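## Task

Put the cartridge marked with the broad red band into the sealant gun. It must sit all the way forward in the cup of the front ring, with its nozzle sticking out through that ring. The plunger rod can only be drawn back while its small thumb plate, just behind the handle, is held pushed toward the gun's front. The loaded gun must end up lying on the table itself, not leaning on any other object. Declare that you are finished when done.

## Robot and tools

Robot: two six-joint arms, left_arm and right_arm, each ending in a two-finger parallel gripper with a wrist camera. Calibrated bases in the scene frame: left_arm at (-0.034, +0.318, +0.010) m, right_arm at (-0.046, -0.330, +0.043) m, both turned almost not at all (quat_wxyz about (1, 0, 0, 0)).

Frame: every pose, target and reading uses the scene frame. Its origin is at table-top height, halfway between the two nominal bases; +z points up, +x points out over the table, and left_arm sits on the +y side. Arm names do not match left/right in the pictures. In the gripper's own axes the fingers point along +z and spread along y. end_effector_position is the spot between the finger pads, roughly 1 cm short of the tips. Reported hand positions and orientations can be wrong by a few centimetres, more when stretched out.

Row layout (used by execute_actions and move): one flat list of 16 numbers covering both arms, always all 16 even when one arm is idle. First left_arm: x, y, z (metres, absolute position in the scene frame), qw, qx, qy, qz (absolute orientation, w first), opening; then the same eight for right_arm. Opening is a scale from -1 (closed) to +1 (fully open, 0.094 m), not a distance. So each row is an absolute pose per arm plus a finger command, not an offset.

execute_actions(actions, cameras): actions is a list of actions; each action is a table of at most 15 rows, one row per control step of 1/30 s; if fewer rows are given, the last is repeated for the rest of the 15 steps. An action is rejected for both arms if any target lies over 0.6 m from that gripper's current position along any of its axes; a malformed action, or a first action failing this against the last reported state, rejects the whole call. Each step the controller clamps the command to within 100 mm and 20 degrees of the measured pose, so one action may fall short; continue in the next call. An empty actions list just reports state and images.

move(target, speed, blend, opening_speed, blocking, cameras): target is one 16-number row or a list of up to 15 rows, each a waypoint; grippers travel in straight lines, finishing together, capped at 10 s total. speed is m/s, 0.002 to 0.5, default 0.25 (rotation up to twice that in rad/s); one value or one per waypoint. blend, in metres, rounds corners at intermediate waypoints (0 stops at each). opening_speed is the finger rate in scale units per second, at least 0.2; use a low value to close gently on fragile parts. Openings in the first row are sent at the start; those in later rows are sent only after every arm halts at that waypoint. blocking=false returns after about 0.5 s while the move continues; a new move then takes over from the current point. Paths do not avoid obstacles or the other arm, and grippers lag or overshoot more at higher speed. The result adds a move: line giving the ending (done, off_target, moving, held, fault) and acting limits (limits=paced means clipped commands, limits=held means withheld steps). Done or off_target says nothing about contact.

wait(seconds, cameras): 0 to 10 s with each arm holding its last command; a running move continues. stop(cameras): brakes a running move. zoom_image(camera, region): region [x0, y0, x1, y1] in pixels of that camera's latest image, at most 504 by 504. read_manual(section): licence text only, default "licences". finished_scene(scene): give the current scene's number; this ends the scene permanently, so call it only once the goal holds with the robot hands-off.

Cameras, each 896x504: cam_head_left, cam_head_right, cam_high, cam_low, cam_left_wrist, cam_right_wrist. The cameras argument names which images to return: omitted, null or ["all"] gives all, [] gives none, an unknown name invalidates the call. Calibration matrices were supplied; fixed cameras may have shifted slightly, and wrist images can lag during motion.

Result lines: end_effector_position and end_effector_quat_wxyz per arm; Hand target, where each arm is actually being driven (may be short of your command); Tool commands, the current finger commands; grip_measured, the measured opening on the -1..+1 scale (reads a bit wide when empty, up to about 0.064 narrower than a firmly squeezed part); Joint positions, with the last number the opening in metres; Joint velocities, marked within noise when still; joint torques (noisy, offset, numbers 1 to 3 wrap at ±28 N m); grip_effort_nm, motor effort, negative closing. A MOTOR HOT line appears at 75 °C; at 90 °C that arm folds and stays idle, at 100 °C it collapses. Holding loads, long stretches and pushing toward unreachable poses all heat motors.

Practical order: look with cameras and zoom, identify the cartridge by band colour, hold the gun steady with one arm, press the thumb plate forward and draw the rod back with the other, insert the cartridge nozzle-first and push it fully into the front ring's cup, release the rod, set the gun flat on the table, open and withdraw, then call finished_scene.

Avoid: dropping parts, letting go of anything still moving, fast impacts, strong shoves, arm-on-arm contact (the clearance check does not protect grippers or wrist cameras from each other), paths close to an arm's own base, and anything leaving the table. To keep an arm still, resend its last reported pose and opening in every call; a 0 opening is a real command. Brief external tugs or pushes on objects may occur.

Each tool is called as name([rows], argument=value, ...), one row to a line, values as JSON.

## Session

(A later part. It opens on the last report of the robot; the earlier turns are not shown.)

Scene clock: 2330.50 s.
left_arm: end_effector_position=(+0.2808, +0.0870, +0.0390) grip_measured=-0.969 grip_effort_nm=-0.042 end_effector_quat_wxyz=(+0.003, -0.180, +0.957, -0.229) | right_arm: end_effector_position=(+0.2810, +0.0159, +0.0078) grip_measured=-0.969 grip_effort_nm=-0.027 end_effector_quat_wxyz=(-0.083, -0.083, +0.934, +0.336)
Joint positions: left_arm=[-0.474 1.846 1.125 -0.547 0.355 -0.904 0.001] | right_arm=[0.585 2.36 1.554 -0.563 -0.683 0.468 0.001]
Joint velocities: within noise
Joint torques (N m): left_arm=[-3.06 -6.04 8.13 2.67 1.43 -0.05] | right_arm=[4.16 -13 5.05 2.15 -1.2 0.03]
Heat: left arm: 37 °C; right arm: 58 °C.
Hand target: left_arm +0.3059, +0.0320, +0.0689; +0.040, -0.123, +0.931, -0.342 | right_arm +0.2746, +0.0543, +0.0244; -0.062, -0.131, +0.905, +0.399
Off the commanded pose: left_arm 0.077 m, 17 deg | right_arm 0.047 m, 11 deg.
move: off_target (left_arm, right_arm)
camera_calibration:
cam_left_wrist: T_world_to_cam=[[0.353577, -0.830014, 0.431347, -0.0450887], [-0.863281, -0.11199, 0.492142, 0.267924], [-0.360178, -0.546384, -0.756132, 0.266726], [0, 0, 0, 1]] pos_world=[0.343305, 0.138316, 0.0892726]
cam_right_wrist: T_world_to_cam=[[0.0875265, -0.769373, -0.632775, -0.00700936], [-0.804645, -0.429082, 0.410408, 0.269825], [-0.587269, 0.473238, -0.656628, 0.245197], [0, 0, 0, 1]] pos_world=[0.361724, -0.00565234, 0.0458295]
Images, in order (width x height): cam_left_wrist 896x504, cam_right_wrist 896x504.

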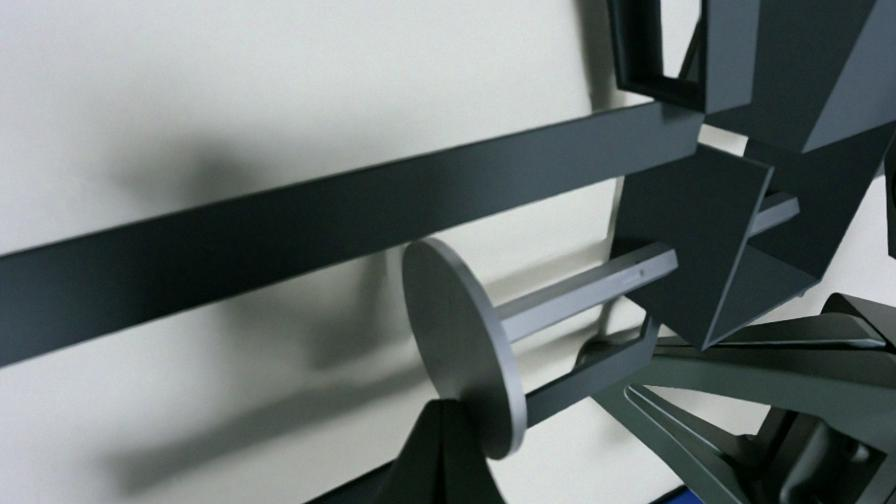

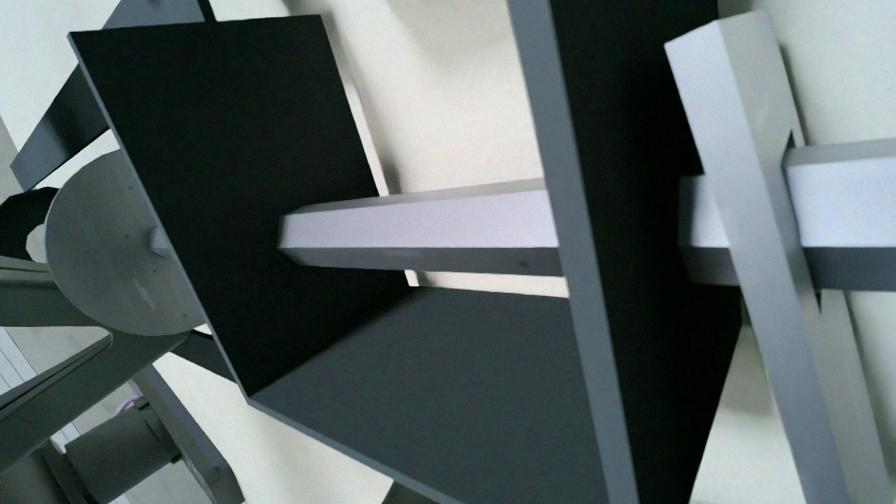

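move([
  [0.288,0.112,0.055,0.0301,-0.1359,0.9668,-0.2143,-0.97,0.272,-0.006,0.026,-0.0573,-0.182,0.9362,0.2952,-0.97],
  [0.280,0.135,0.12,0.0301,-0.1359,0.9668,-0.2143,-0.97,0.268,-0.03,0.12,-0.0573,-0.182,0.9362,0.2952,-0.97],
  [0.240,0.180,0.18,0.0301,-0.1359,0.9668,-0.2143,-0.97,0.29,-0.14,0.16,-0.0447,-0.1686,0.9511,0.2549,-0.62],
], speed=0.15, blend=[0.005,0.01,0])

Scene clock: 2361.03 s.
left_arm: end_effector_position=(+0.2412, +0.1804, +0.1618) grip_measured=-0.969 grip_effort_nm=-0.042 end_effector_quat_wxyz=(+0.016, -0.146, +0.969, -0.199) | right_arm: end_effector_position=(+0.2843, -0.1373, +0.1448) grip_measured=-0.622 grip_effort_nm=0.139 end_effector_quat_wxyz=(-0.069, -0.156, +0.951, +0.257)
Joint positions: left_arm=[-0.264 1.504 1.275 -1.141 0.352 -0.602 0.001] | right_arm=[0.298 2.038 1.681 -1.296 -0.533 -0.063 0.018]
Joint velocities: within noise
Joint torques (N m): left_arm=[0.43 -7.31 8.84 0.21 0.42 0.17] | right_arm=[-0.01 -12.89 8.66 -0.11 -0.21 -0.21]
Heat: left arm: 43 °C; right arm: 56 °C.
Hand target: left_arm +0.2403, +0.1782, +0.1802; +0.030, -0.135, +0.967, -0.216 | right_arm +0.2886, -0.1370, +0.1609; -0.046, -0.171, +0.950, +0.257
Off the commanded pose: left_arm 0.018 m, 3 deg | right_arm 0.016 m, 3 deg.
move: off_target (left_arm, right_arm); target 3's new opening was sent with right_arm's hand 0.016 m and 3 deg from that target
camera_calibration:
cam_left_wrist: T_world_to_cam=[[0.286811, -0.877674, 0.383964, 0.0258034], [-0.884049, -0.0880829, 0.45902, 0.189836], [-0.369049, -0.471095, -0.80117, 0.392189], [0, 0, 0, 1]] pos_world=[0.30516, 0.224126, 0.217163]
cam_right_wrist: T_world_to_cam=[[0.251888, -0.828193, -0.500649, -0.112456], [-0.779293, -0.48032, 0.402485, 0.137381], [-0.573807, 0.288771, -0.766392, 0.396361], [0, 0, 0, 1]] pos_world=[0.362821, -0.141606, 0.192173]

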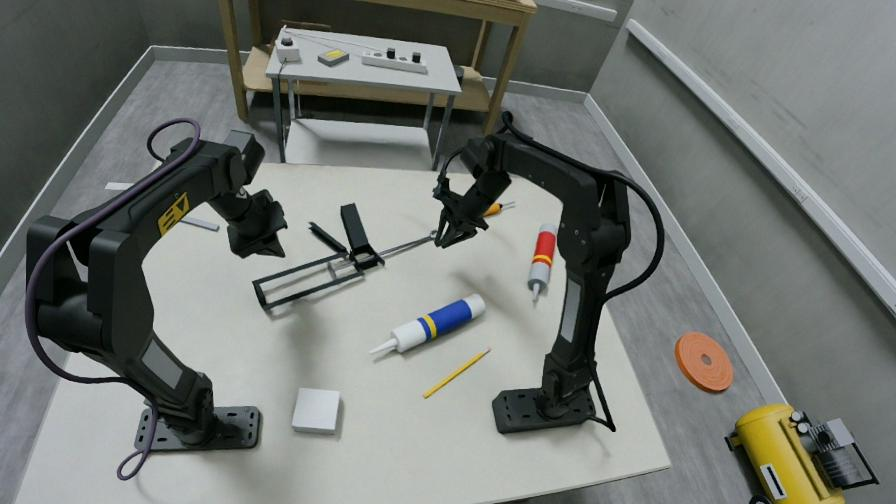

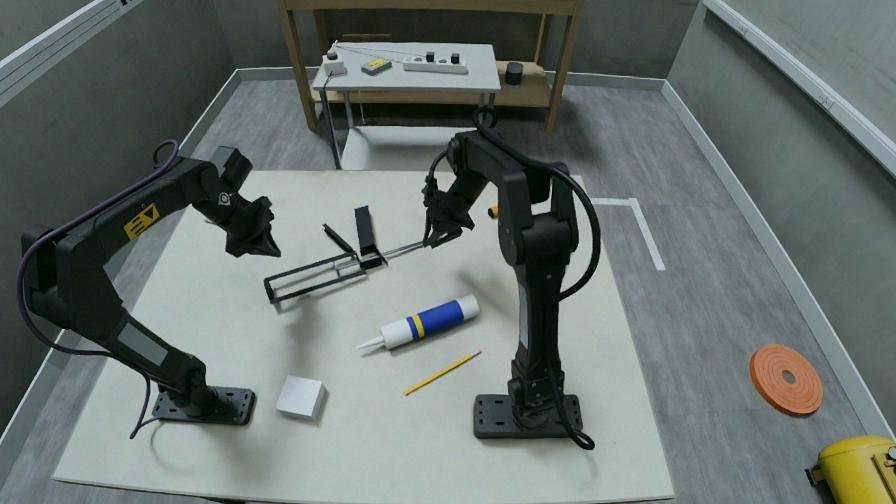

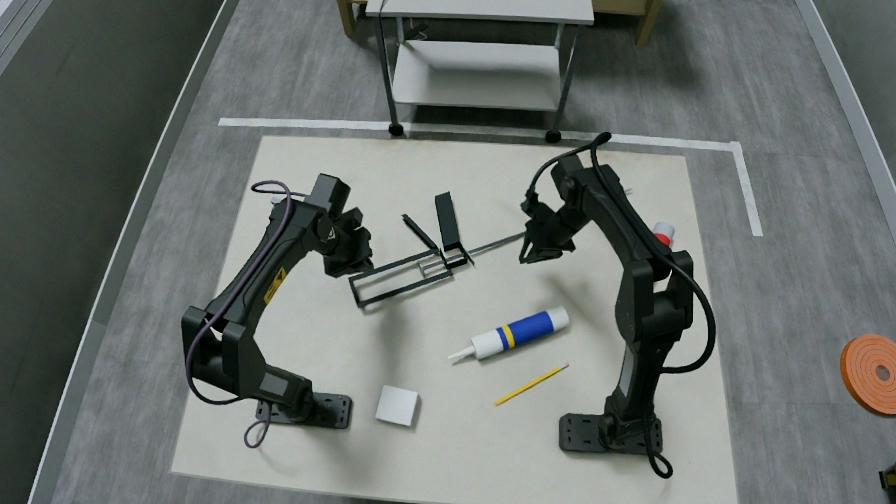

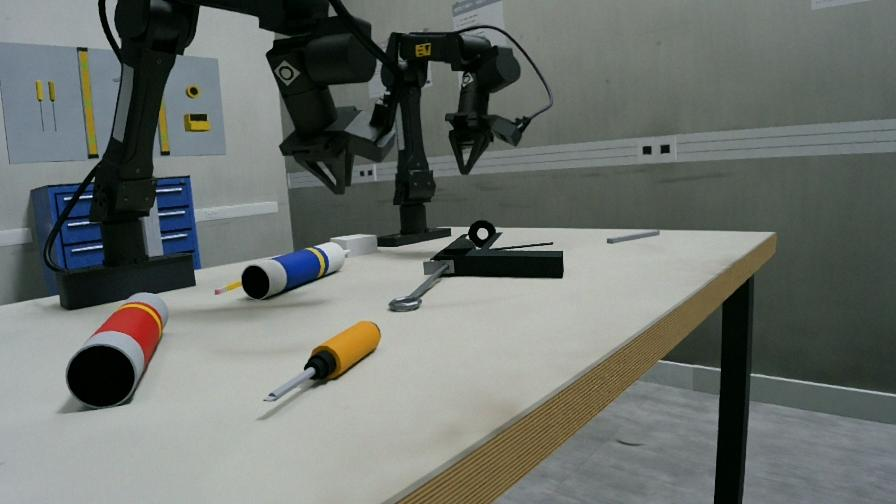

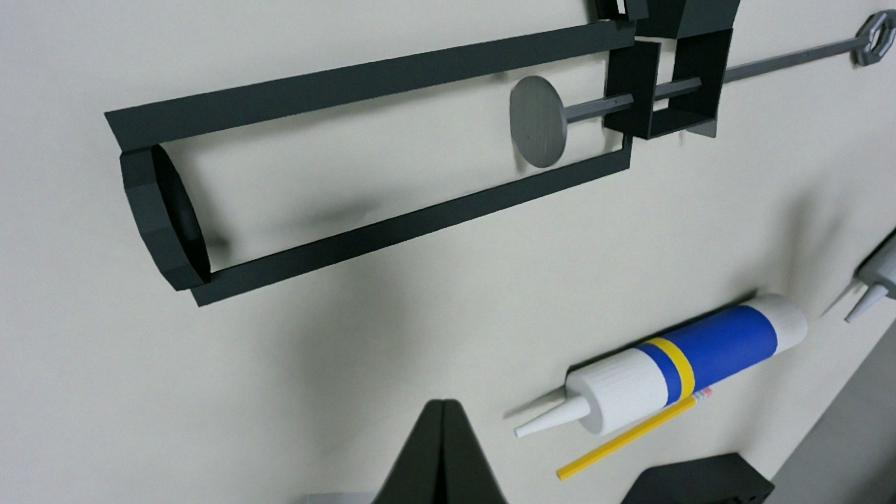

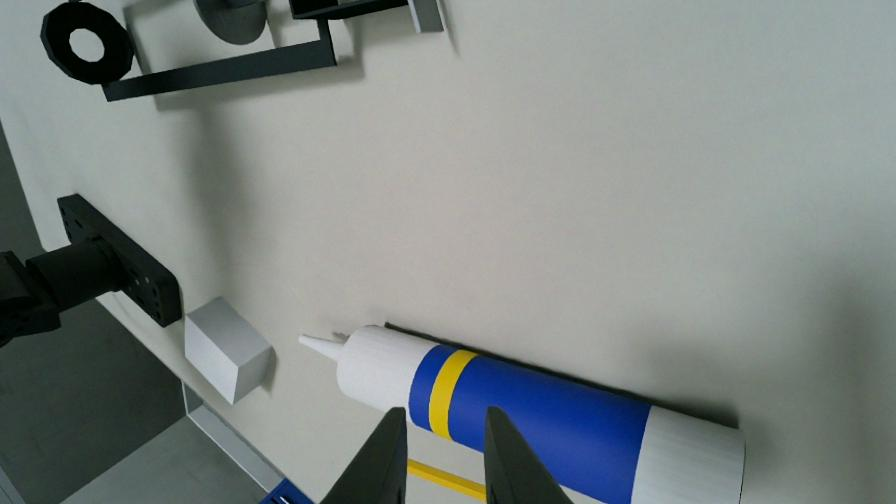

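move(target=[0.240,0.180,0.18,0.0301,-0.1359,0.9668,-0.2143,-0.97,0.40,-0.20,0.09,-0.0538,-0.2008,0.9447,0.2531,-0.62], speed=0.15, cameras=["cam_head_left","cam_left_wrist","cam_right_wrist"])

Scene clock: 2408.90 s.
left_arm: end_effector_position=(+0.2412, +0.1804, +0.1618) grip_measured=-0.969 grip_effort_nm=-0.046 end_effector_quat_wxyz=(+0.017, -0.145, +0.969, -0.199) | right_arm: end_effector_position=(+0.3984, -0.1962, +0.0930) grip_measured=-0.622 grip_effort_nm=0.129 end_effector_quat_wxyz=(-0.051, -0.195, +0.945, +0.256)
Joint positions: left_arm=[-0.264 1.504 1.275 -1.141 0.352 -0.599 0.001] | right_arm=[0.116 2.567 2.371 -1.543 -0.504 -0.347 0.018]
Joint velocities: within noise
Joint torques (N m): left_arm=[0.64 -7.6 8.4 0.26 0.36 0.17] | right_arm=[-0.09 -12.57 8.42 -0.25 -0.2 -0.21]
Heat: left arm: 36 °C; right arm: 52 °C.
Hand target: left_arm +0.2400, +0.1799, +0.1794; +0.031, -0.135, +0.967, -0.214 | right_arm +0.4003, -0.1973, +0.0888; -0.052, -0.203, +0.944, +0.255
Off the commanded pose: left_arm 0.018 m, 3 deg | right_arm 0.005 m, 1 deg.
move: off_target (left_arm)
camera_calibration:
cam_left_wrist: T_world_to_cam=[[0.283883, -0.878585, 0.384056, 0.0266591], [-0.884831, -0.085713, 0.457961, 0.189769], [-0.369439, -0.469831, -0.801732, 0.392146], [0, 0, 0, 1]] pos_world=[0.305219, 0.22393, 0.21725]
cam_right_wrist: T_world_to_cam=[[0.332048, -0.80271, -0.49538, -0.243342], [-0.766232, -0.535827, 0.354652, 0.207263], [-0.55012, 0.261815, -0.792982, 0.426873], [0, 0, 0, 1]] pos_world=[0.474444, -0.196037, 0.14445]
Images, in order (width x height): cam_head_left 896x504, cam_left_wrist 896x504, cam_right_wrist 896x504.

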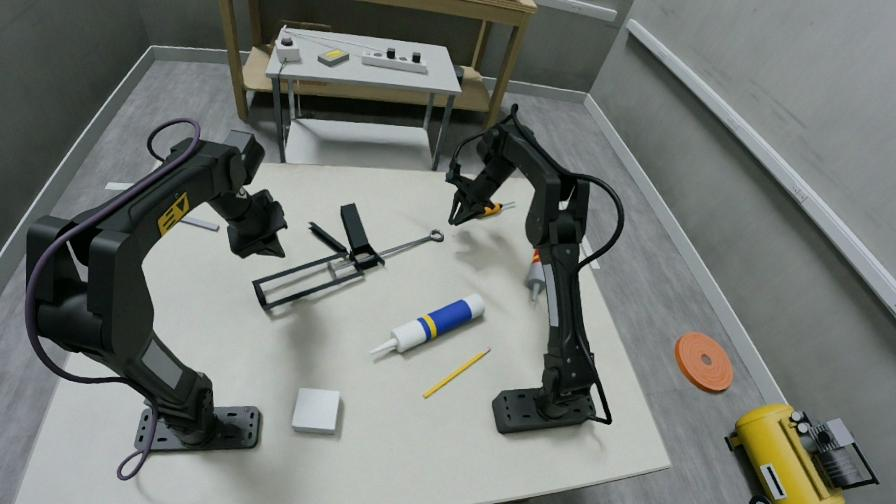

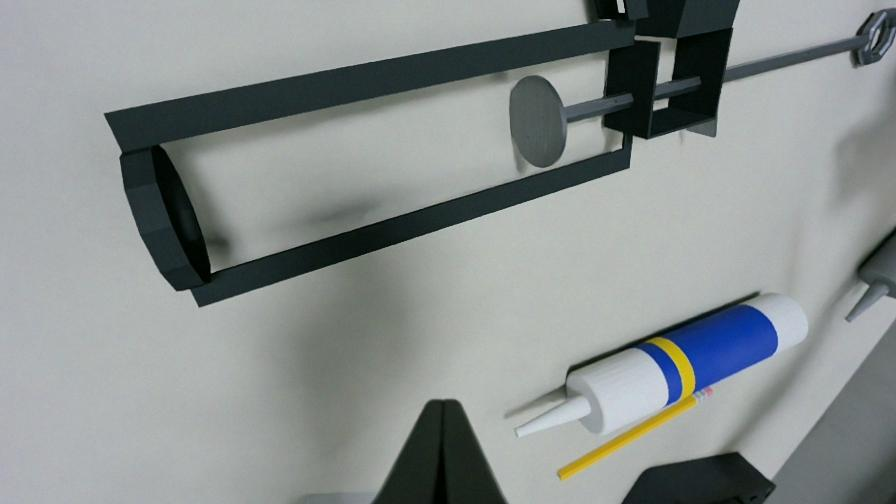

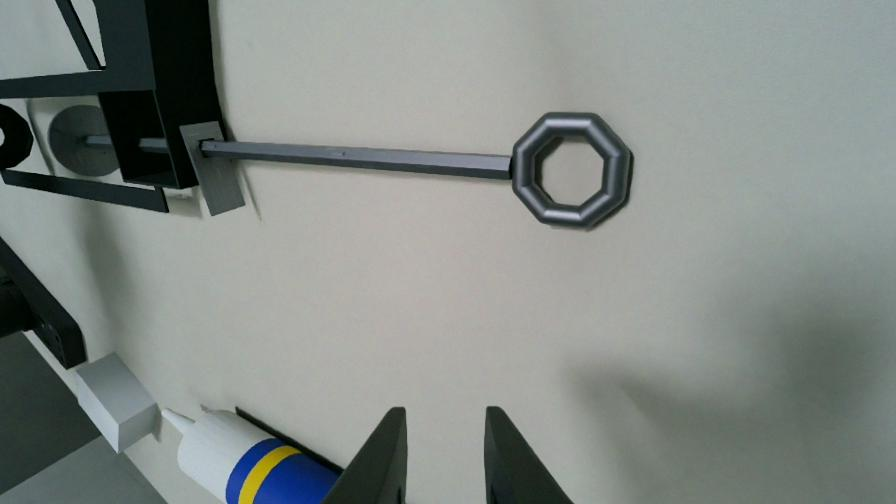

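move(target=[0.240,0.180,0.18,0.0301,-0.1359,0.9668,-0.2143,-0.97,0.440,-0.190,0.05,-0.056,-0.209,0.9429,0.2527,-0.62], speed=0.12, cameras=["cam_right_wrist"])

Scene clock: 2432.90 s.
left_arm: end_effector_position=(+0.2412, +0.1804, +0.1618) grip_measured=-0.969 grip_effort_nm=-0.046 end_effector_quat_wxyz=(+0.017, -0.145, +0.969, -0.199) | right_arm: end_effector_position=(+0.4375, -0.1932, +0.0518) grip_measured=-0.622 grip_effort_nm=0.134 end_effector_quat_wxyz=(-0.024, -0.201, +0.946, +0.253)
Joint positions: left_arm=[-0.264 1.504 1.275 -1.141 0.352 -0.599 0.001] | right_arm=[0.114 2.813 2.692 -1.563 -0.502 -0.347 0.018]
Joint velocities: within noise
Joint torques (N m): left_arm=[0.65 -7.58 8.49 0.27 0.36 0.19] | right_arm=[0.5 -14.23 8.35 -0.13 -0.21 0.09]
Heat: left arm: 35 °C; right arm: 53 °C.
Hand target: left_arm +0.2400, +0.1799, +0.1794; +0.030, -0.136, +0.967, -0.214 | right_arm +0.4380, -0.1908, +0.0501; -0.026, -0.200, +0.947, +0.251
Off the commanded pose: left_arm 0.018 m, 3 deg | right_arm 0.004 m, 4 deg.
joint sent to its limit (right arm) — joint 4 (wrist pitch), lower limit. The joint targets are off in orientation, not in position.
move: off_target (left_arm, right_arm)
camera_calibration:
cam_right_wrist: T_world_to_cam=[[0.357856, -0.801153, -0.47968, -0.286066], [-0.785243, -0.536174, 0.309694, 0.263989], [-0.505304, 0.26584, -0.820973, 0.397548], [0, 0, 0, 1]] pos_world=[0.510549, -0.193323, 0.1074]
Images, in order (width x height): cam_right_wrist 896x504.

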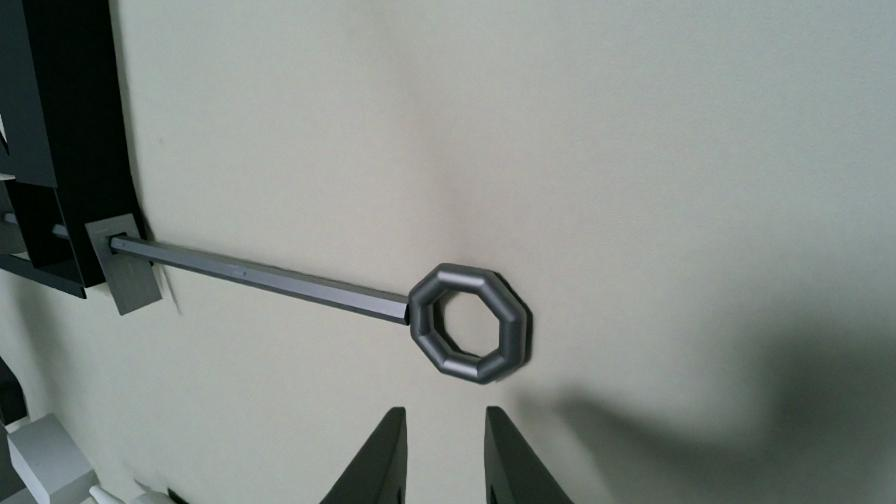

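move(target=[0.240,0.180,0.18,0.0301,-0.1359,0.9668,-0.2143,-0.97,0.438,-0.190,0.055,0.0851,-0.2156,0.9726,0.0188,-0.62], speed=0.12, cameras=["cam_right_wrist"])

Scene clock: 2495.60 s.
left_arm: end_effector_position=(+0.2412, +0.1804, +0.1618) grip_measured=-0.969 grip_effort_nm=-0.037 end_effector_quat_wxyz=(+0.017, -0.145, +0.969, -0.199) | right_arm: end_effector_position=(+0.4321, -0.1936, +0.0378) grip_measured=-0.622 grip_effort_nm=0.129 end_effector_quat_wxyz=(+0.061, -0.221, +0.973, +0.020)
Joint positions: left_arm=[-0.264 1.504 1.275 -1.141 0.352 -0.599 0.001] | right_arm=[0.275 2.425 1.982 -1.003 -0.036 -0.181 0.018]
Joint velocities: within noise
Joint torques (N m): left_arm=[0.54 -7.57 8.38 0.24 0.36 0.2] | right_arm=[0.32 -17.58 5.29 0.64 0.05 0.13]
Heat: left arm: 33 °C; right arm: 54 °C.
Hand target: left_arm +0.2400, +0.1799, +0.1794; +0.030, -0.136, +0.967, -0.214 | right_arm +0.4376, -0.1916, +0.0550; +0.086, -0.215, +0.973, +0.018
Off the commanded pose: left_arm 0.018 m, 3 deg | right_arm 0.019 m, 3 deg.
move: off_target (left_arm, right_arm)
camera_calibration:
cam_right_wrist: T_world_to_cam=[[0.418806, -0.908067, -0.00385449, -0.356204], [-0.870037, -0.402475, 0.284692, 0.327397], [-0.26007, -0.115877, -0.958611, 0.208735], [0, 0, 0, 1]] pos_world=[0.488314, -0.1675, 0.105516]
Images, in order (width x height): cam_right_wrist 896x504.

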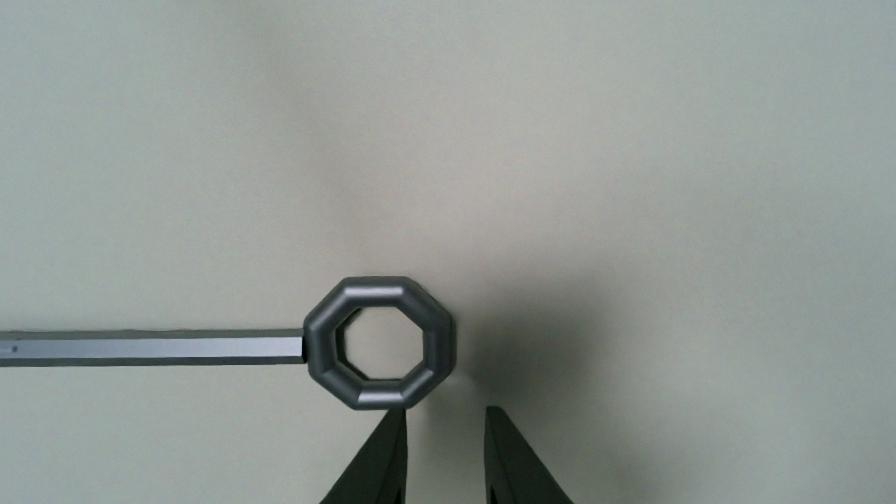

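move(target=[0.240,0.180,0.18,0.0301,-0.1359,0.9668,-0.2143,-0.97,0.452,-0.182,0.045,0.0851,-0.2156,0.9726,0.0188,-0.62], speed=0.12, cameras=["cam_right_wrist"])

Scene clock: 2522.27 s.
left_arm: end_effector_position=(+0.2412, +0.1804, +0.1618) grip_measured=-0.969 grip_effort_nm=-0.042 end_effector_quat_wxyz=(+0.017, -0.145, +0.969, -0.199) | right_arm: end_effector_position=(+0.4506, -0.1886, +0.0469) grip_measured=-0.622 grip_effort_nm=0.129 end_effector_quat_wxyz=(+0.087, -0.220, +0.971, +0.021)
Joint positions: left_arm=[-0.264 1.504 1.275 -1.141 0.352 -0.599 0.001] | right_arm=[0.275 2.451 2.058 -1.003 -0.036 -0.18 0.018]
Joint velocities: within noise
Joint torques (N m): left_arm=[0.73 -7.58 8.25 0.22 0.34 0.18] | right_arm=[0.73 -12.7 9.03 0.4 0.05 0.13]
Heat: left arm: 33 °C; right arm: 55 °C.
Hand target: left_arm +0.2400, +0.1799, +0.1794; +0.030, -0.136, +0.967, -0.214 | right_arm +0.4527, -0.1848, +0.0446; +0.086, -0.217, +0.972, +0.018
Off the commanded pose: left_arm 0.018 m, 3 deg | right_arm 0.007 m, 1 deg.
move: off_target (left_arm)
camera_calibration:
cam_right_wrist: T_world_to_cam=[[0.417415, -0.908705, 0.00441813, -0.359283], [-0.883363, -0.404624, 0.236535, 0.350733], [-0.213153, -0.102636, -0.971613, 0.204894], [0, 0, 0, 1]] pos_world=[0.503468, -0.163537, 0.117705]
Images, in order (width x height): cam_right_wrist 896x504.

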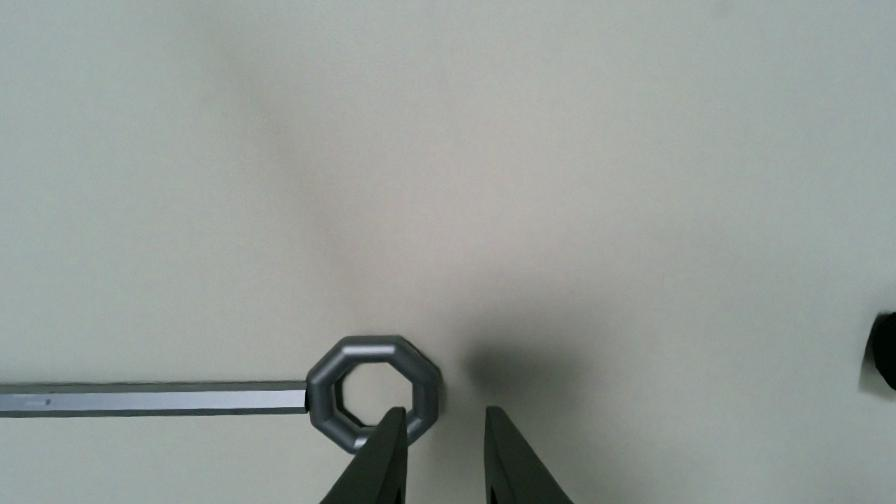

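move(target=[0.240,0.180,0.18,0.0301,-0.1359,0.9668,-0.2143,-0.97,0.450,-0.178,0.024,0.0851,-0.2156,0.9726,0.0188,-0.62], speed=0.08, cameras=["cam_right_wrist"])

Scene clock: 2534.73 s.
left_arm: end_effector_position=(+0.2412, +0.1804, +0.1618) grip_measured=-0.969 grip_effort_nm=-0.042 end_effector_quat_wxyz=(+0.017, -0.145, +0.969, -0.199) | right_arm: end_effector_position=(+0.4494, -0.1752, +0.0360) grip_measured=-0.622 grip_effort_nm=0.129 end_effector_quat_wxyz=(+0.089, -0.225, +0.970, +0.023)
Joint positions: left_arm=[-0.264 1.504 1.275 -1.141 0.352 -0.599 0.001] | right_arm=[0.301 2.466 2.041 -0.965 -0.034 -0.164 0.018]
Joint velocities: within noise
Joint torques (N m): left_arm=[0.7 -7.54 8.43 0.25 0.38 0.2] | right_arm=[0.46 -12.83 5.59 0.78 0.05 0.13]
Heat: left arm: 33 °C; right arm: 54 °C.
Hand target: left_arm +0.2400, +0.1799, +0.1794; +0.030, -0.136, +0.967, -0.214 | right_arm +0.4484, -0.1742, +0.0239; +0.085, -0.220, +0.972, +0.019
Off the commanded pose: left_arm 0.018 m, 3 deg | right_arm 0.012 m, 1 deg.
move: off_target (left_arm, right_arm)
camera_calibration:
cam_right_wrist: T_world_to_cam=[[0.427109, -0.904191, 0.00411969, -0.350121], [-0.880155, -0.414703, 0.230973, 0.35468], [-0.207135, -0.102277, -0.972951, 0.192842], [0, 0, 0, 1]] pos_world=[0.501657, -0.149766, 0.107147]
Images, in order (width x height): cam_right_wrist 896x504.

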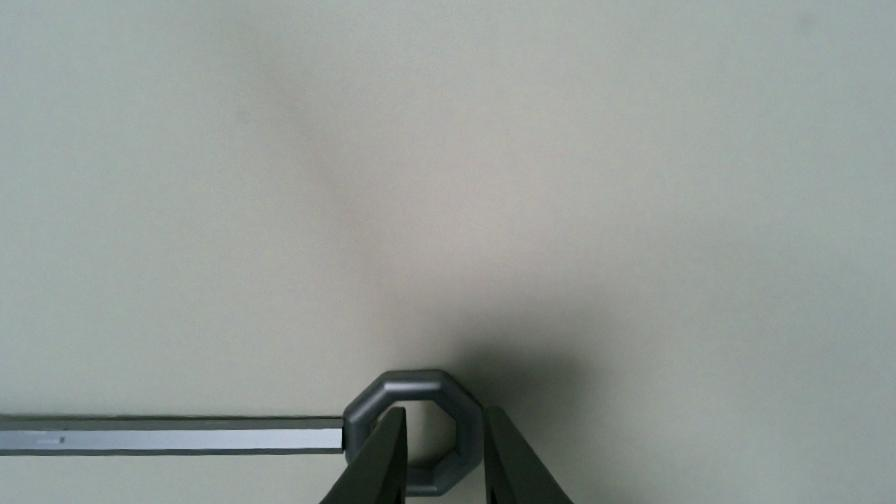

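move(target=[0.240,0.180,0.18,0.0301,-0.1359,0.9668,-0.2143,-0.97,0.4495,-0.1835,0.012,0.0851,-0.2156,0.9726,0.0188,-0.62], speed=0.08, cameras=["cam_right_wrist"])

Scene clock: 2551.73 s.
left_arm: end_effector_position=(+0.2412, +0.1804, +0.1618) grip_measured=-0.969 grip_effort_nm=-0.046 end_effector_quat_wxyz=(+0.017, -0.145, +0.969, -0.199) | right_arm: end_effector_position=(+0.4504, -0.1832, +0.0260) grip_measured=-0.622 grip_effort_nm=0.129 end_effector_quat_wxyz=(+0.091, -0.217, +0.972, +0.022)
Joint positions: left_arm=[-0.264 1.504 1.275 -1.141 0.352 -0.599 0.001] | right_arm=[0.286 2.466 2 -0.92 -0.034 -0.163 0.018]
Joint velocities: within noise
Joint torques (N m): left_arm=[0.57 -7.72 8.46 0.24 0.37 0.17] | right_arm=[-0.57 -12.59 5.44 0.77 0.03 0.03]
Heat: left arm: 33 °C; right arm: 56 °C.
Hand target: left_arm +0.2400, +0.1799, +0.1794; +0.030, -0.136, +0.967, -0.214 | right_arm +0.4500, -0.1880, +0.0123; +0.085, -0.211, +0.974, +0.019
Off the commanded pose: left_arm 0.018 m, 3 deg | right_arm 0.014 m, 1 deg.
move: off_target (left_arm, right_arm)
camera_calibration:
cam_right_wrist: T_world_to_cam=[[0.411804, -0.911262, 0.00430053, -0.352125], [-0.887666, -0.400065, 0.22803, 0.360704], [-0.206075, -0.0977212, -0.973645, 0.182788], [0, 0, 0, 1]] pos_world=[0.502859, -0.158712, 0.0972333]
Images, in order (width x height): cam_right_wrist 896x504.

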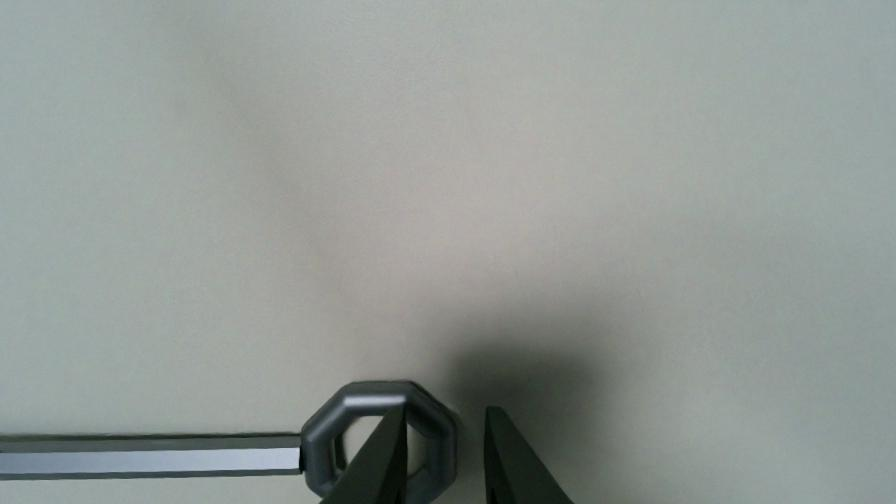

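move(target=[0.240,0.180,0.18,0.0301,-0.1359,0.9668,-0.2143,-0.97,0.446,-0.1865,0.000,0.0851,-0.2156,0.9726,0.0188,-0.62], speed=0.08, cameras=["cam_right_wrist","cam_low"])

Scene clock: 2565.00 s.
left_arm: end_effector_position=(+0.2412, +0.1804, +0.1618) grip_measured=-0.969 grip_effort_nm=-0.037 end_effector_quat_wxyz=(+0.017, -0.145, +0.969, -0.199) | right_arm: end_effector_position=(+0.4462, -0.1843, +0.0159) grip_measured=-0.622 grip_effort_nm=0.134 end_effector_quat_wxyz=(+0.087, -0.218, +0.972, +0.022)
Joint positions: left_arm=[-0.264 1.504 1.275 -1.141 0.352 -0.599 0.001] | right_arm=[0.286 2.466 1.96 -0.888 -0.034 -0.164 0.018]
Joint velocities: within noise
Joint torques (N m): left_arm=[0.58 -7.62 8.49 0.25 0.33 0.18] | right_arm=[-0.17 -12.77 4.19 0.99 0.03 -0.02]
Heat: left arm: 33 °C; right arm: 56 °C.
Hand target: left_arm +0.2400, +0.1799, +0.1794; +0.030, -0.136, +0.967, -0.214 | right_arm +0.4455, -0.1866, +0.0006; +0.085, -0.216, +0.972, +0.019
Off the commanded pose: left_arm 0.018 m, 3 deg | right_arm 0.016 m, 0 deg.
move: off_target (left_arm, right_arm)
camera_calibration:
cam_right_wrist: T_world_to_cam=[[0.413206, -0.910631, 0.00341976, -0.351926], [-0.885379, -0.400864, 0.235396, 0.357559], [-0.212988, -0.100295, -0.971893, 0.174567], [0, 0, 0, 1]] pos_world=[0.499174, -0.159634, 0.0866958]
Images, in order (width x height): cam_low 896x504, cam_right_wrist 896x504.

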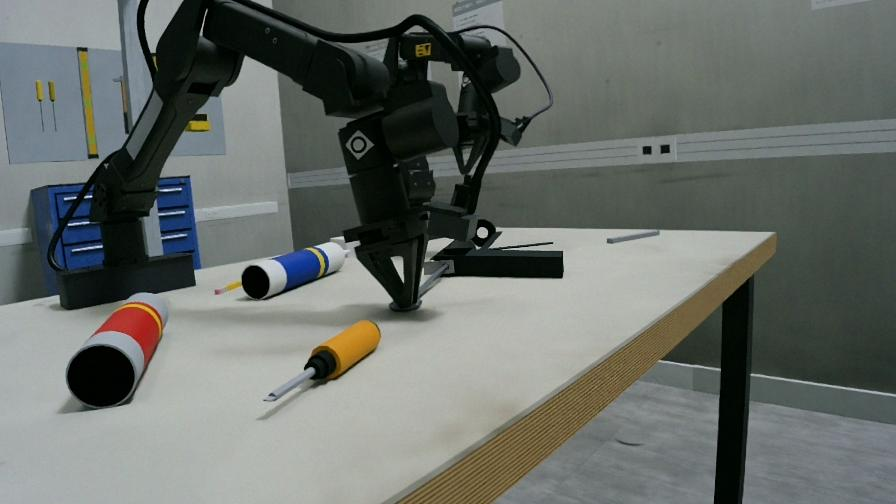

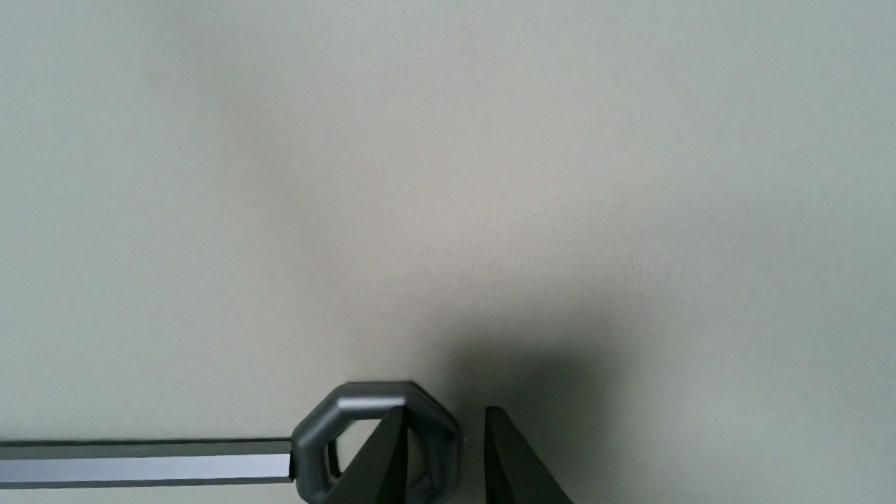

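move(target=[0.240,0.180,0.18,0.0301,-0.1359,0.9668,-0.2143,-0.97,0.446,-0.1865,0.002,0.0851,-0.2156,0.9726,0.0188,-0.95], speed=0.08, opening_speed=0.4, cameras=["cam_right_wrist","cam_low"])

Scene clock: 2574.23 s.
left_arm: end_effector_position=(+0.2412, +0.1804, +0.1618) grip_measured=-0.969 grip_effort_nm=-0.042 end_effector_quat_wxyz=(+0.017, -0.145, +0.969, -0.199) | right_arm: end_effector_position=(+0.4465, -0.1831, +0.0167) grip_measured=-0.947 grip_effort_nm=-0.144 end_effector_quat_wxyz=(+0.089, -0.218, +0.972, +0.025)
Joint positions: left_arm=[-0.264 1.504 1.275 -1.141 0.352 -0.599 0.001] | right_arm=[0.286 2.465 1.96 -0.887 -0.04 -0.164 0.002]
Joint velocities: within noise
Joint torques (N m): left_arm=[0.51 -7.66 8.5 0.24 0.35 0.18] | right_arm=[-0.2 -12.83 4.55 0.9 0.03 0]
Heat: left arm: 33 °C; right arm: 56 °C.
Hand target: left_arm +0.2400, +0.1799, +0.1794; +0.030, -0.136, +0.967, -0.214 | right_arm +0.4452, -0.1857, +0.0027; +0.085, -0.216, +0.973, +0.021
Off the commanded pose: left_arm 0.018 m, 3 deg | right_arm 0.015 m, 1 deg.
move: off_target (left_arm, right_arm)
camera_calibration:
cam_right_wrist: T_world_to_cam=[[0.414195, -0.910186, -0.00207991, -0.351207], [-0.885251, -0.403378, 0.231553, 0.357631], [-0.211595, -0.0940669, -0.97282, 0.17612], [0, 0, 0, 1]] pos_world=[0.499328, -0.158836, 0.0877925]
Images, in order (width x height): cam_low 896x504, cam_right_wrist 896x504.

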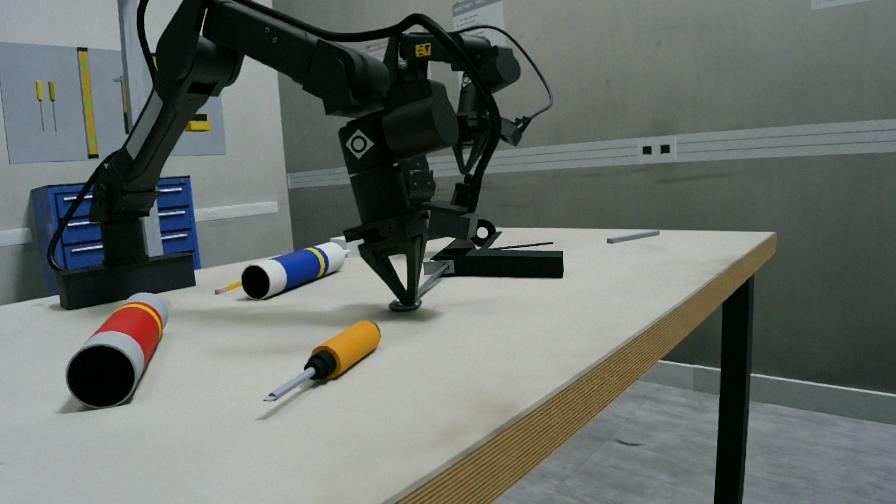

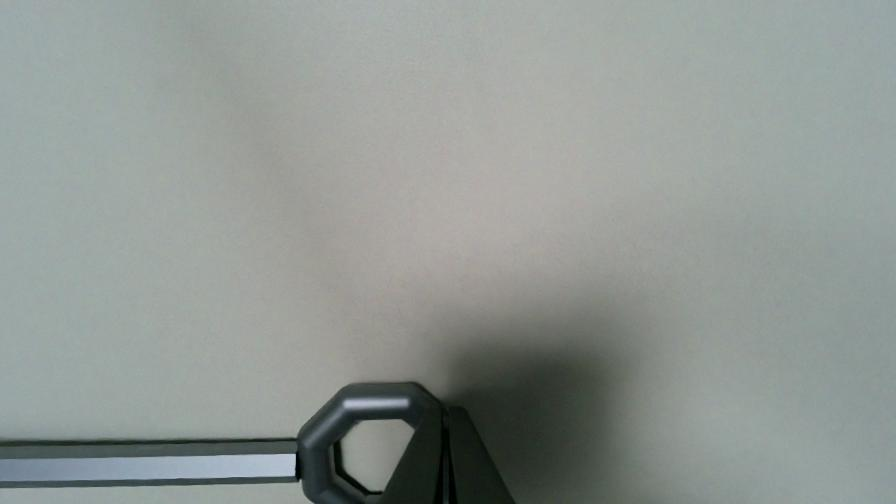

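move([
  [0.240,0.180,0.18,0.0301,-0.1359,0.9668,-0.2143,-0.97,0.446,-0.1845,0.006,0.0851,-0.2156,0.9726,0.0188,-0.60],
  [0.240,0.180,0.18,0.0301,-0.1359,0.9668,-0.2143,-0.97,0.442,-0.1865,-0.004,0.0851,-0.2156,0.9726,0.0188,-0.60],
], speed=0.08, cameras=["cam_right_wrist","cam_low"])

Scene clock: 2588.23 s.
left_arm: end_effector_position=(+0.2412, +0.1804, +0.1618) grip_measured=-0.969 grip_effort_nm=-0.046 end_effector_quat_wxyz=(+0.017, -0.145, +0.969, -0.199) | right_arm: end_effector_position=(+0.4483, -0.1868, +0.0162) grip_measured=-0.602 grip_effort_nm=0.139 end_effector_quat_wxyz=(+0.097, -0.214, +0.972, +0.018)
Joint positions: left_arm=[-0.264 1.504 1.275 -1.141 0.352 -0.599 0.001] | right_arm=[0.283 2.451 1.929 -0.853 -0.026 -0.161 0.019]
Joint velocities: within noise
Joint torques (N m): left_arm=[0.55 -7.66 8.34 0.25 0.33 0.17] | right_arm=[0.27 -12.37 3.66 0.92 0.02 0.03]
Heat: left arm: 33 °C; right arm: 55 °C.
Hand target: left_arm +0.2400, +0.1799, +0.1794; +0.030, -0.136, +0.967, -0.214 | right_arm +0.4415, -0.1879, -0.0034; +0.085, -0.214, +0.973, +0.016
Off the commanded pose: left_arm 0.018 m, 3 deg | right_arm 0.021 m, 1 deg.
move: off_target (left_arm, right_arm)
camera_calibration:
cam_right_wrist: T_world_to_cam=[[0.406185, -0.913694, 0.0132827, -0.352617], [-0.893113, -0.393877, 0.21728, 0.363364], [-0.193296, -0.100119, -0.976019, 0.166306], [0, 0, 0, 1]] pos_world=[0.499899, -0.162414, 0.0880499]
Images, in order (width x height): cam_low 896x504, cam_right_wrist 896x504.

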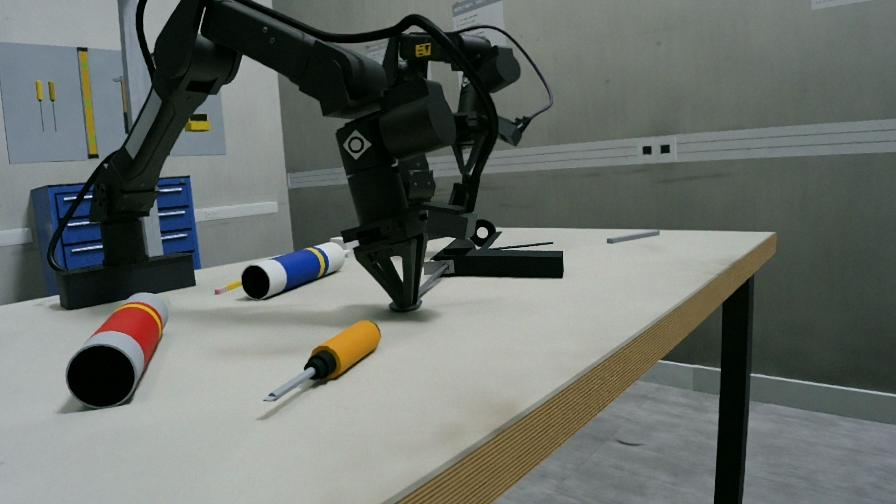

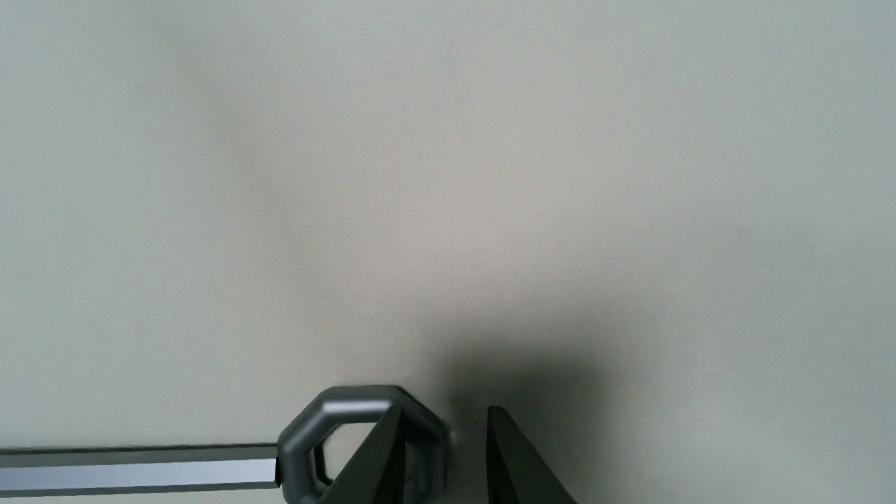

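move([
  [0.240,0.180,0.18,0.0301,-0.1359,0.9668,-0.2143,-0.97,0.437,-0.190,0.034,0.0851,-0.2156,0.9726,0.0188,-0.60],
], speed=0.08, cameras=["cam_right_wrist"])

move([
  [0.240,0.180,0.18,0.0301,-0.1359,0.9668,-0.2143,-0.97,0.440,-0.1865,0.004,0.0851,-0.2156,0.9726,0.0188,-0.60],
], speed=0.08, cameras=["cam_right_wrist"])

Scene clock: 2614.53 s.
left_arm: end_effector_position=(+0.2412, +0.1804, +0.1618) grip_measured=-0.969 grip_effort_nm=-0.037 end_effector_quat_wxyz=(+0.017, -0.145, +0.969, -0.199) | right_arm: end_effector_position=(+0.4377, -0.1857, +0.0165) grip_measured=-0.602 grip_effort_nm=0.129 end_effector_quat_wxyz=(+0.078, -0.215, +0.973, +0.018)
Joint positions: left_arm=[-0.264 1.504 1.275 -1.141 0.352 -0.599 0.001] | right_arm=[0.291 2.446 1.929 -0.896 -0.026 -0.155 0.019]
Joint velocities: within noise
Joint torques (N m): left_arm=[0.5 -7.71 8.31 0.26 0.37 0.19] | right_arm=[-0.06 -17.47 5.81 0.26 -0.05 -0.05]
Heat: left arm: 33 °C; right arm: 53 °C.
Hand target: left_arm +0.2400, +0.1799, +0.1794; +0.030, -0.136, +0.967, -0.214 | right_arm +0.4359, -0.1862, +0.0331; +0.084, -0.216, +0.972, +0.019
Off the commanded pose: left_arm 0.018 m, 3 deg | right_arm 0.018 m, 1 deg.
move: off_target (left_arm, right_arm)
camera_calibration:
cam_right_wrist: T_world_to_cam=[[0.408047, -0.912937, 0.00663566, -0.347901], [-0.883661, -0.393115, 0.254173, 0.349662], [-0.229435, -0.109578, -0.967136, 0.178652], [0, 0, 0, 1]] pos_world=[0.491932, -0.160578, 0.0862144]
Images, in order (width x height): cam_right_wrist 896x504.

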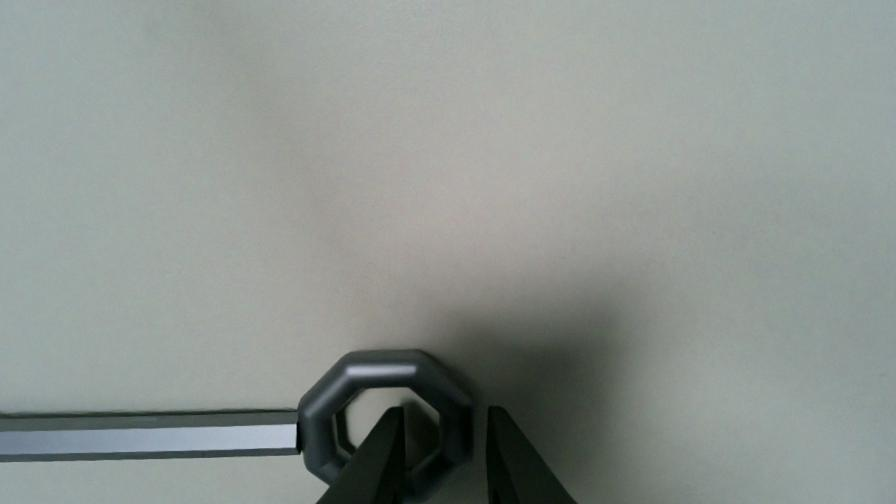

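Scene clock: 2615.70 s.
left_arm: end_effector_position=(+0.2412, +0.1804, +0.1618) grip_measured=-0.969 grip_effort_nm=-0.046 end_effector_quat_wxyz=(+0.017, -0.145, +0.969, -0.199) | right_arm: end_effector_position=(+0.4398, -0.1851, +0.0120) grip_measured=-0.602 grip_effort_nm=0.134 end_effector_quat_wxyz=(+0.086, -0.215, +0.973, +0.018)
Joint positions: left_arm=[-0.264 1.504 1.275 -1.141 0.352 -0.599 0.001] | right_arm=[0.291 2.446 1.908 -0.859 -0.026 -0.155 0.019]
Joint velocities: within noise
Joint torques (N m): left_arm=[0.58 -7.71 8.32 0.22 0.37 0.17] | right_arm=[-0.28 -13.26 5.26 0.76 -0.04 -0.06]
Heat: left arm: 33 °C; right arm: 53 °C.
Hand target: left_arm +0.2400, +0.1799, +0.1794; +0.030, -0.136, +0.967, -0.214 | right_arm +0.4396, -0.1866, +0.0039; +0.085, -0.216, +0.973, +0.019
Off the commanded pose: left_arm 0.018 m, 3 deg | right_arm 0.008 m, 0 deg.
move: off_target (left_arm)
camera_calibration:
cam_right_wrist: T_world_to_cam=[[0.407933, -0.912969, 0.00881241, -0.348169], [-0.887302, -0.394153, 0.239454, 0.35454], [-0.21514, -0.1055, -0.970868, 0.169304], [0, 0, 0, 1]] pos_world=[0.493038, -0.160263, 0.0825441]
Images, in order (width x height): cam_right_wrist 896x504.

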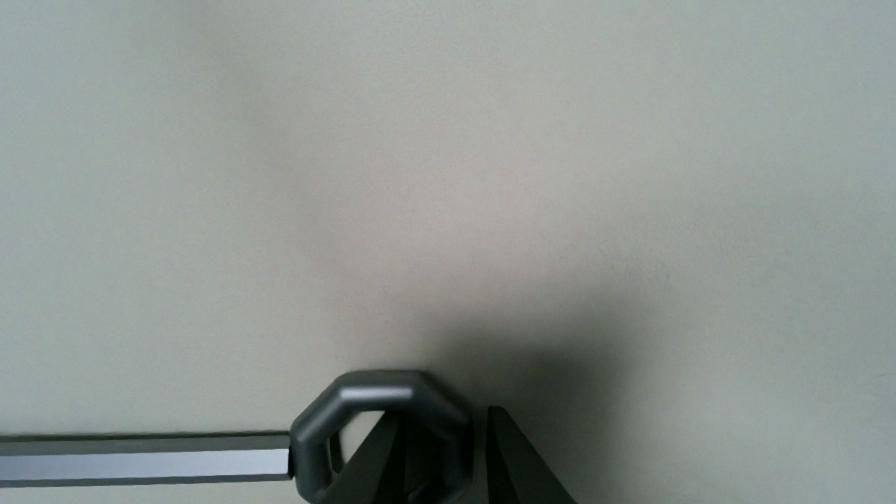

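move([
  [0.240,0.180,0.18,0.0301,-0.1359,0.9668,-0.2143,-0.97,0.439,-0.1865,0.002,0.0851,-0.2156,0.9726,0.0188,-0.95],
], speed=0.08, opening_speed=0.4, cameras=["cam_right_wrist"])

Scene clock: 2636.07 s.
left_arm: end_effector_position=(+0.2412, +0.1804, +0.1618) grip_measured=-0.969 grip_effort_nm=-0.042 end_effector_quat_wxyz=(+0.017, -0.145, +0.969, -0.199) | right_arm: end_effector_position=(+0.4390, -0.1854, +0.0104) grip_measured=-0.804 grip_effort_nm=-1.004 end_effector_quat_wxyz=(+0.085, -0.229, +0.969, +0.017)
Joint positions: left_arm=[-0.264 1.504 1.275 -1.141 0.352 -0.599 0.001] | right_arm=[0.291 2.446 1.902 -0.854 -0.026 -0.184 0.009]
Joint velocities: within noise
Joint torques (N m): left_arm=[0.66 -7.6 8.4 0.21 0.4 0.19] | right_arm=[-0.24 -13.3 5.03 0.79 -0.05 0.15]
Heat: left arm: 33 °C; right arm: 53 °C.
Hand target: left_arm +0.2400, +0.1799, +0.1794; +0.030, -0.136, +0.967, -0.214 | right_arm +0.4387, -0.1864, +0.0022; +0.085, -0.220, +0.972, +0.019
Off the commanded pose: left_arm 0.018 m, 3 deg | right_arm 0.008 m, 2 deg.
move: off_target (left_arm)
camera_calibration:
cam_right_wrist: T_world_to_cam=[[0.433957, -0.90083, 0.0136429, -0.357262], [-0.875797, -0.418249, 0.240931, 0.344574], [-0.211332, -0.116502, -0.970446, 0.163893], [0, 0, 0, 1]] pos_world=[0.491449, -0.158621, 0.0809049]
Images, in order (width x height): cam_right_wrist 896x504.

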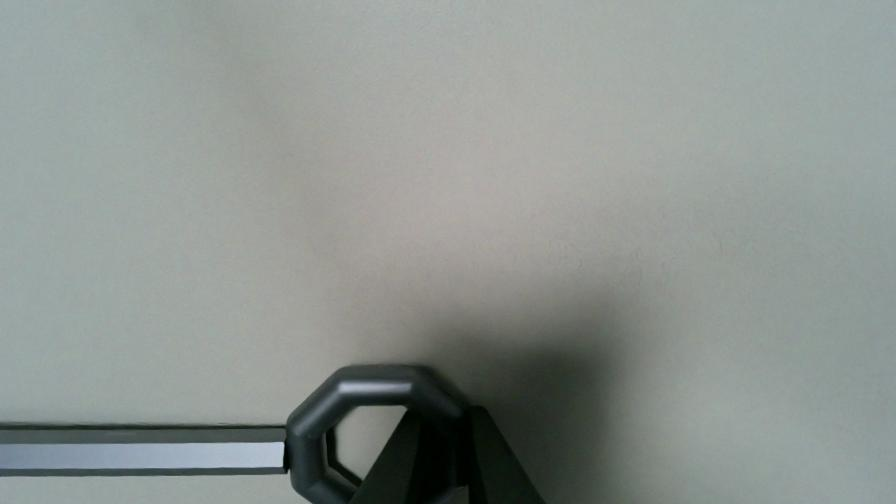

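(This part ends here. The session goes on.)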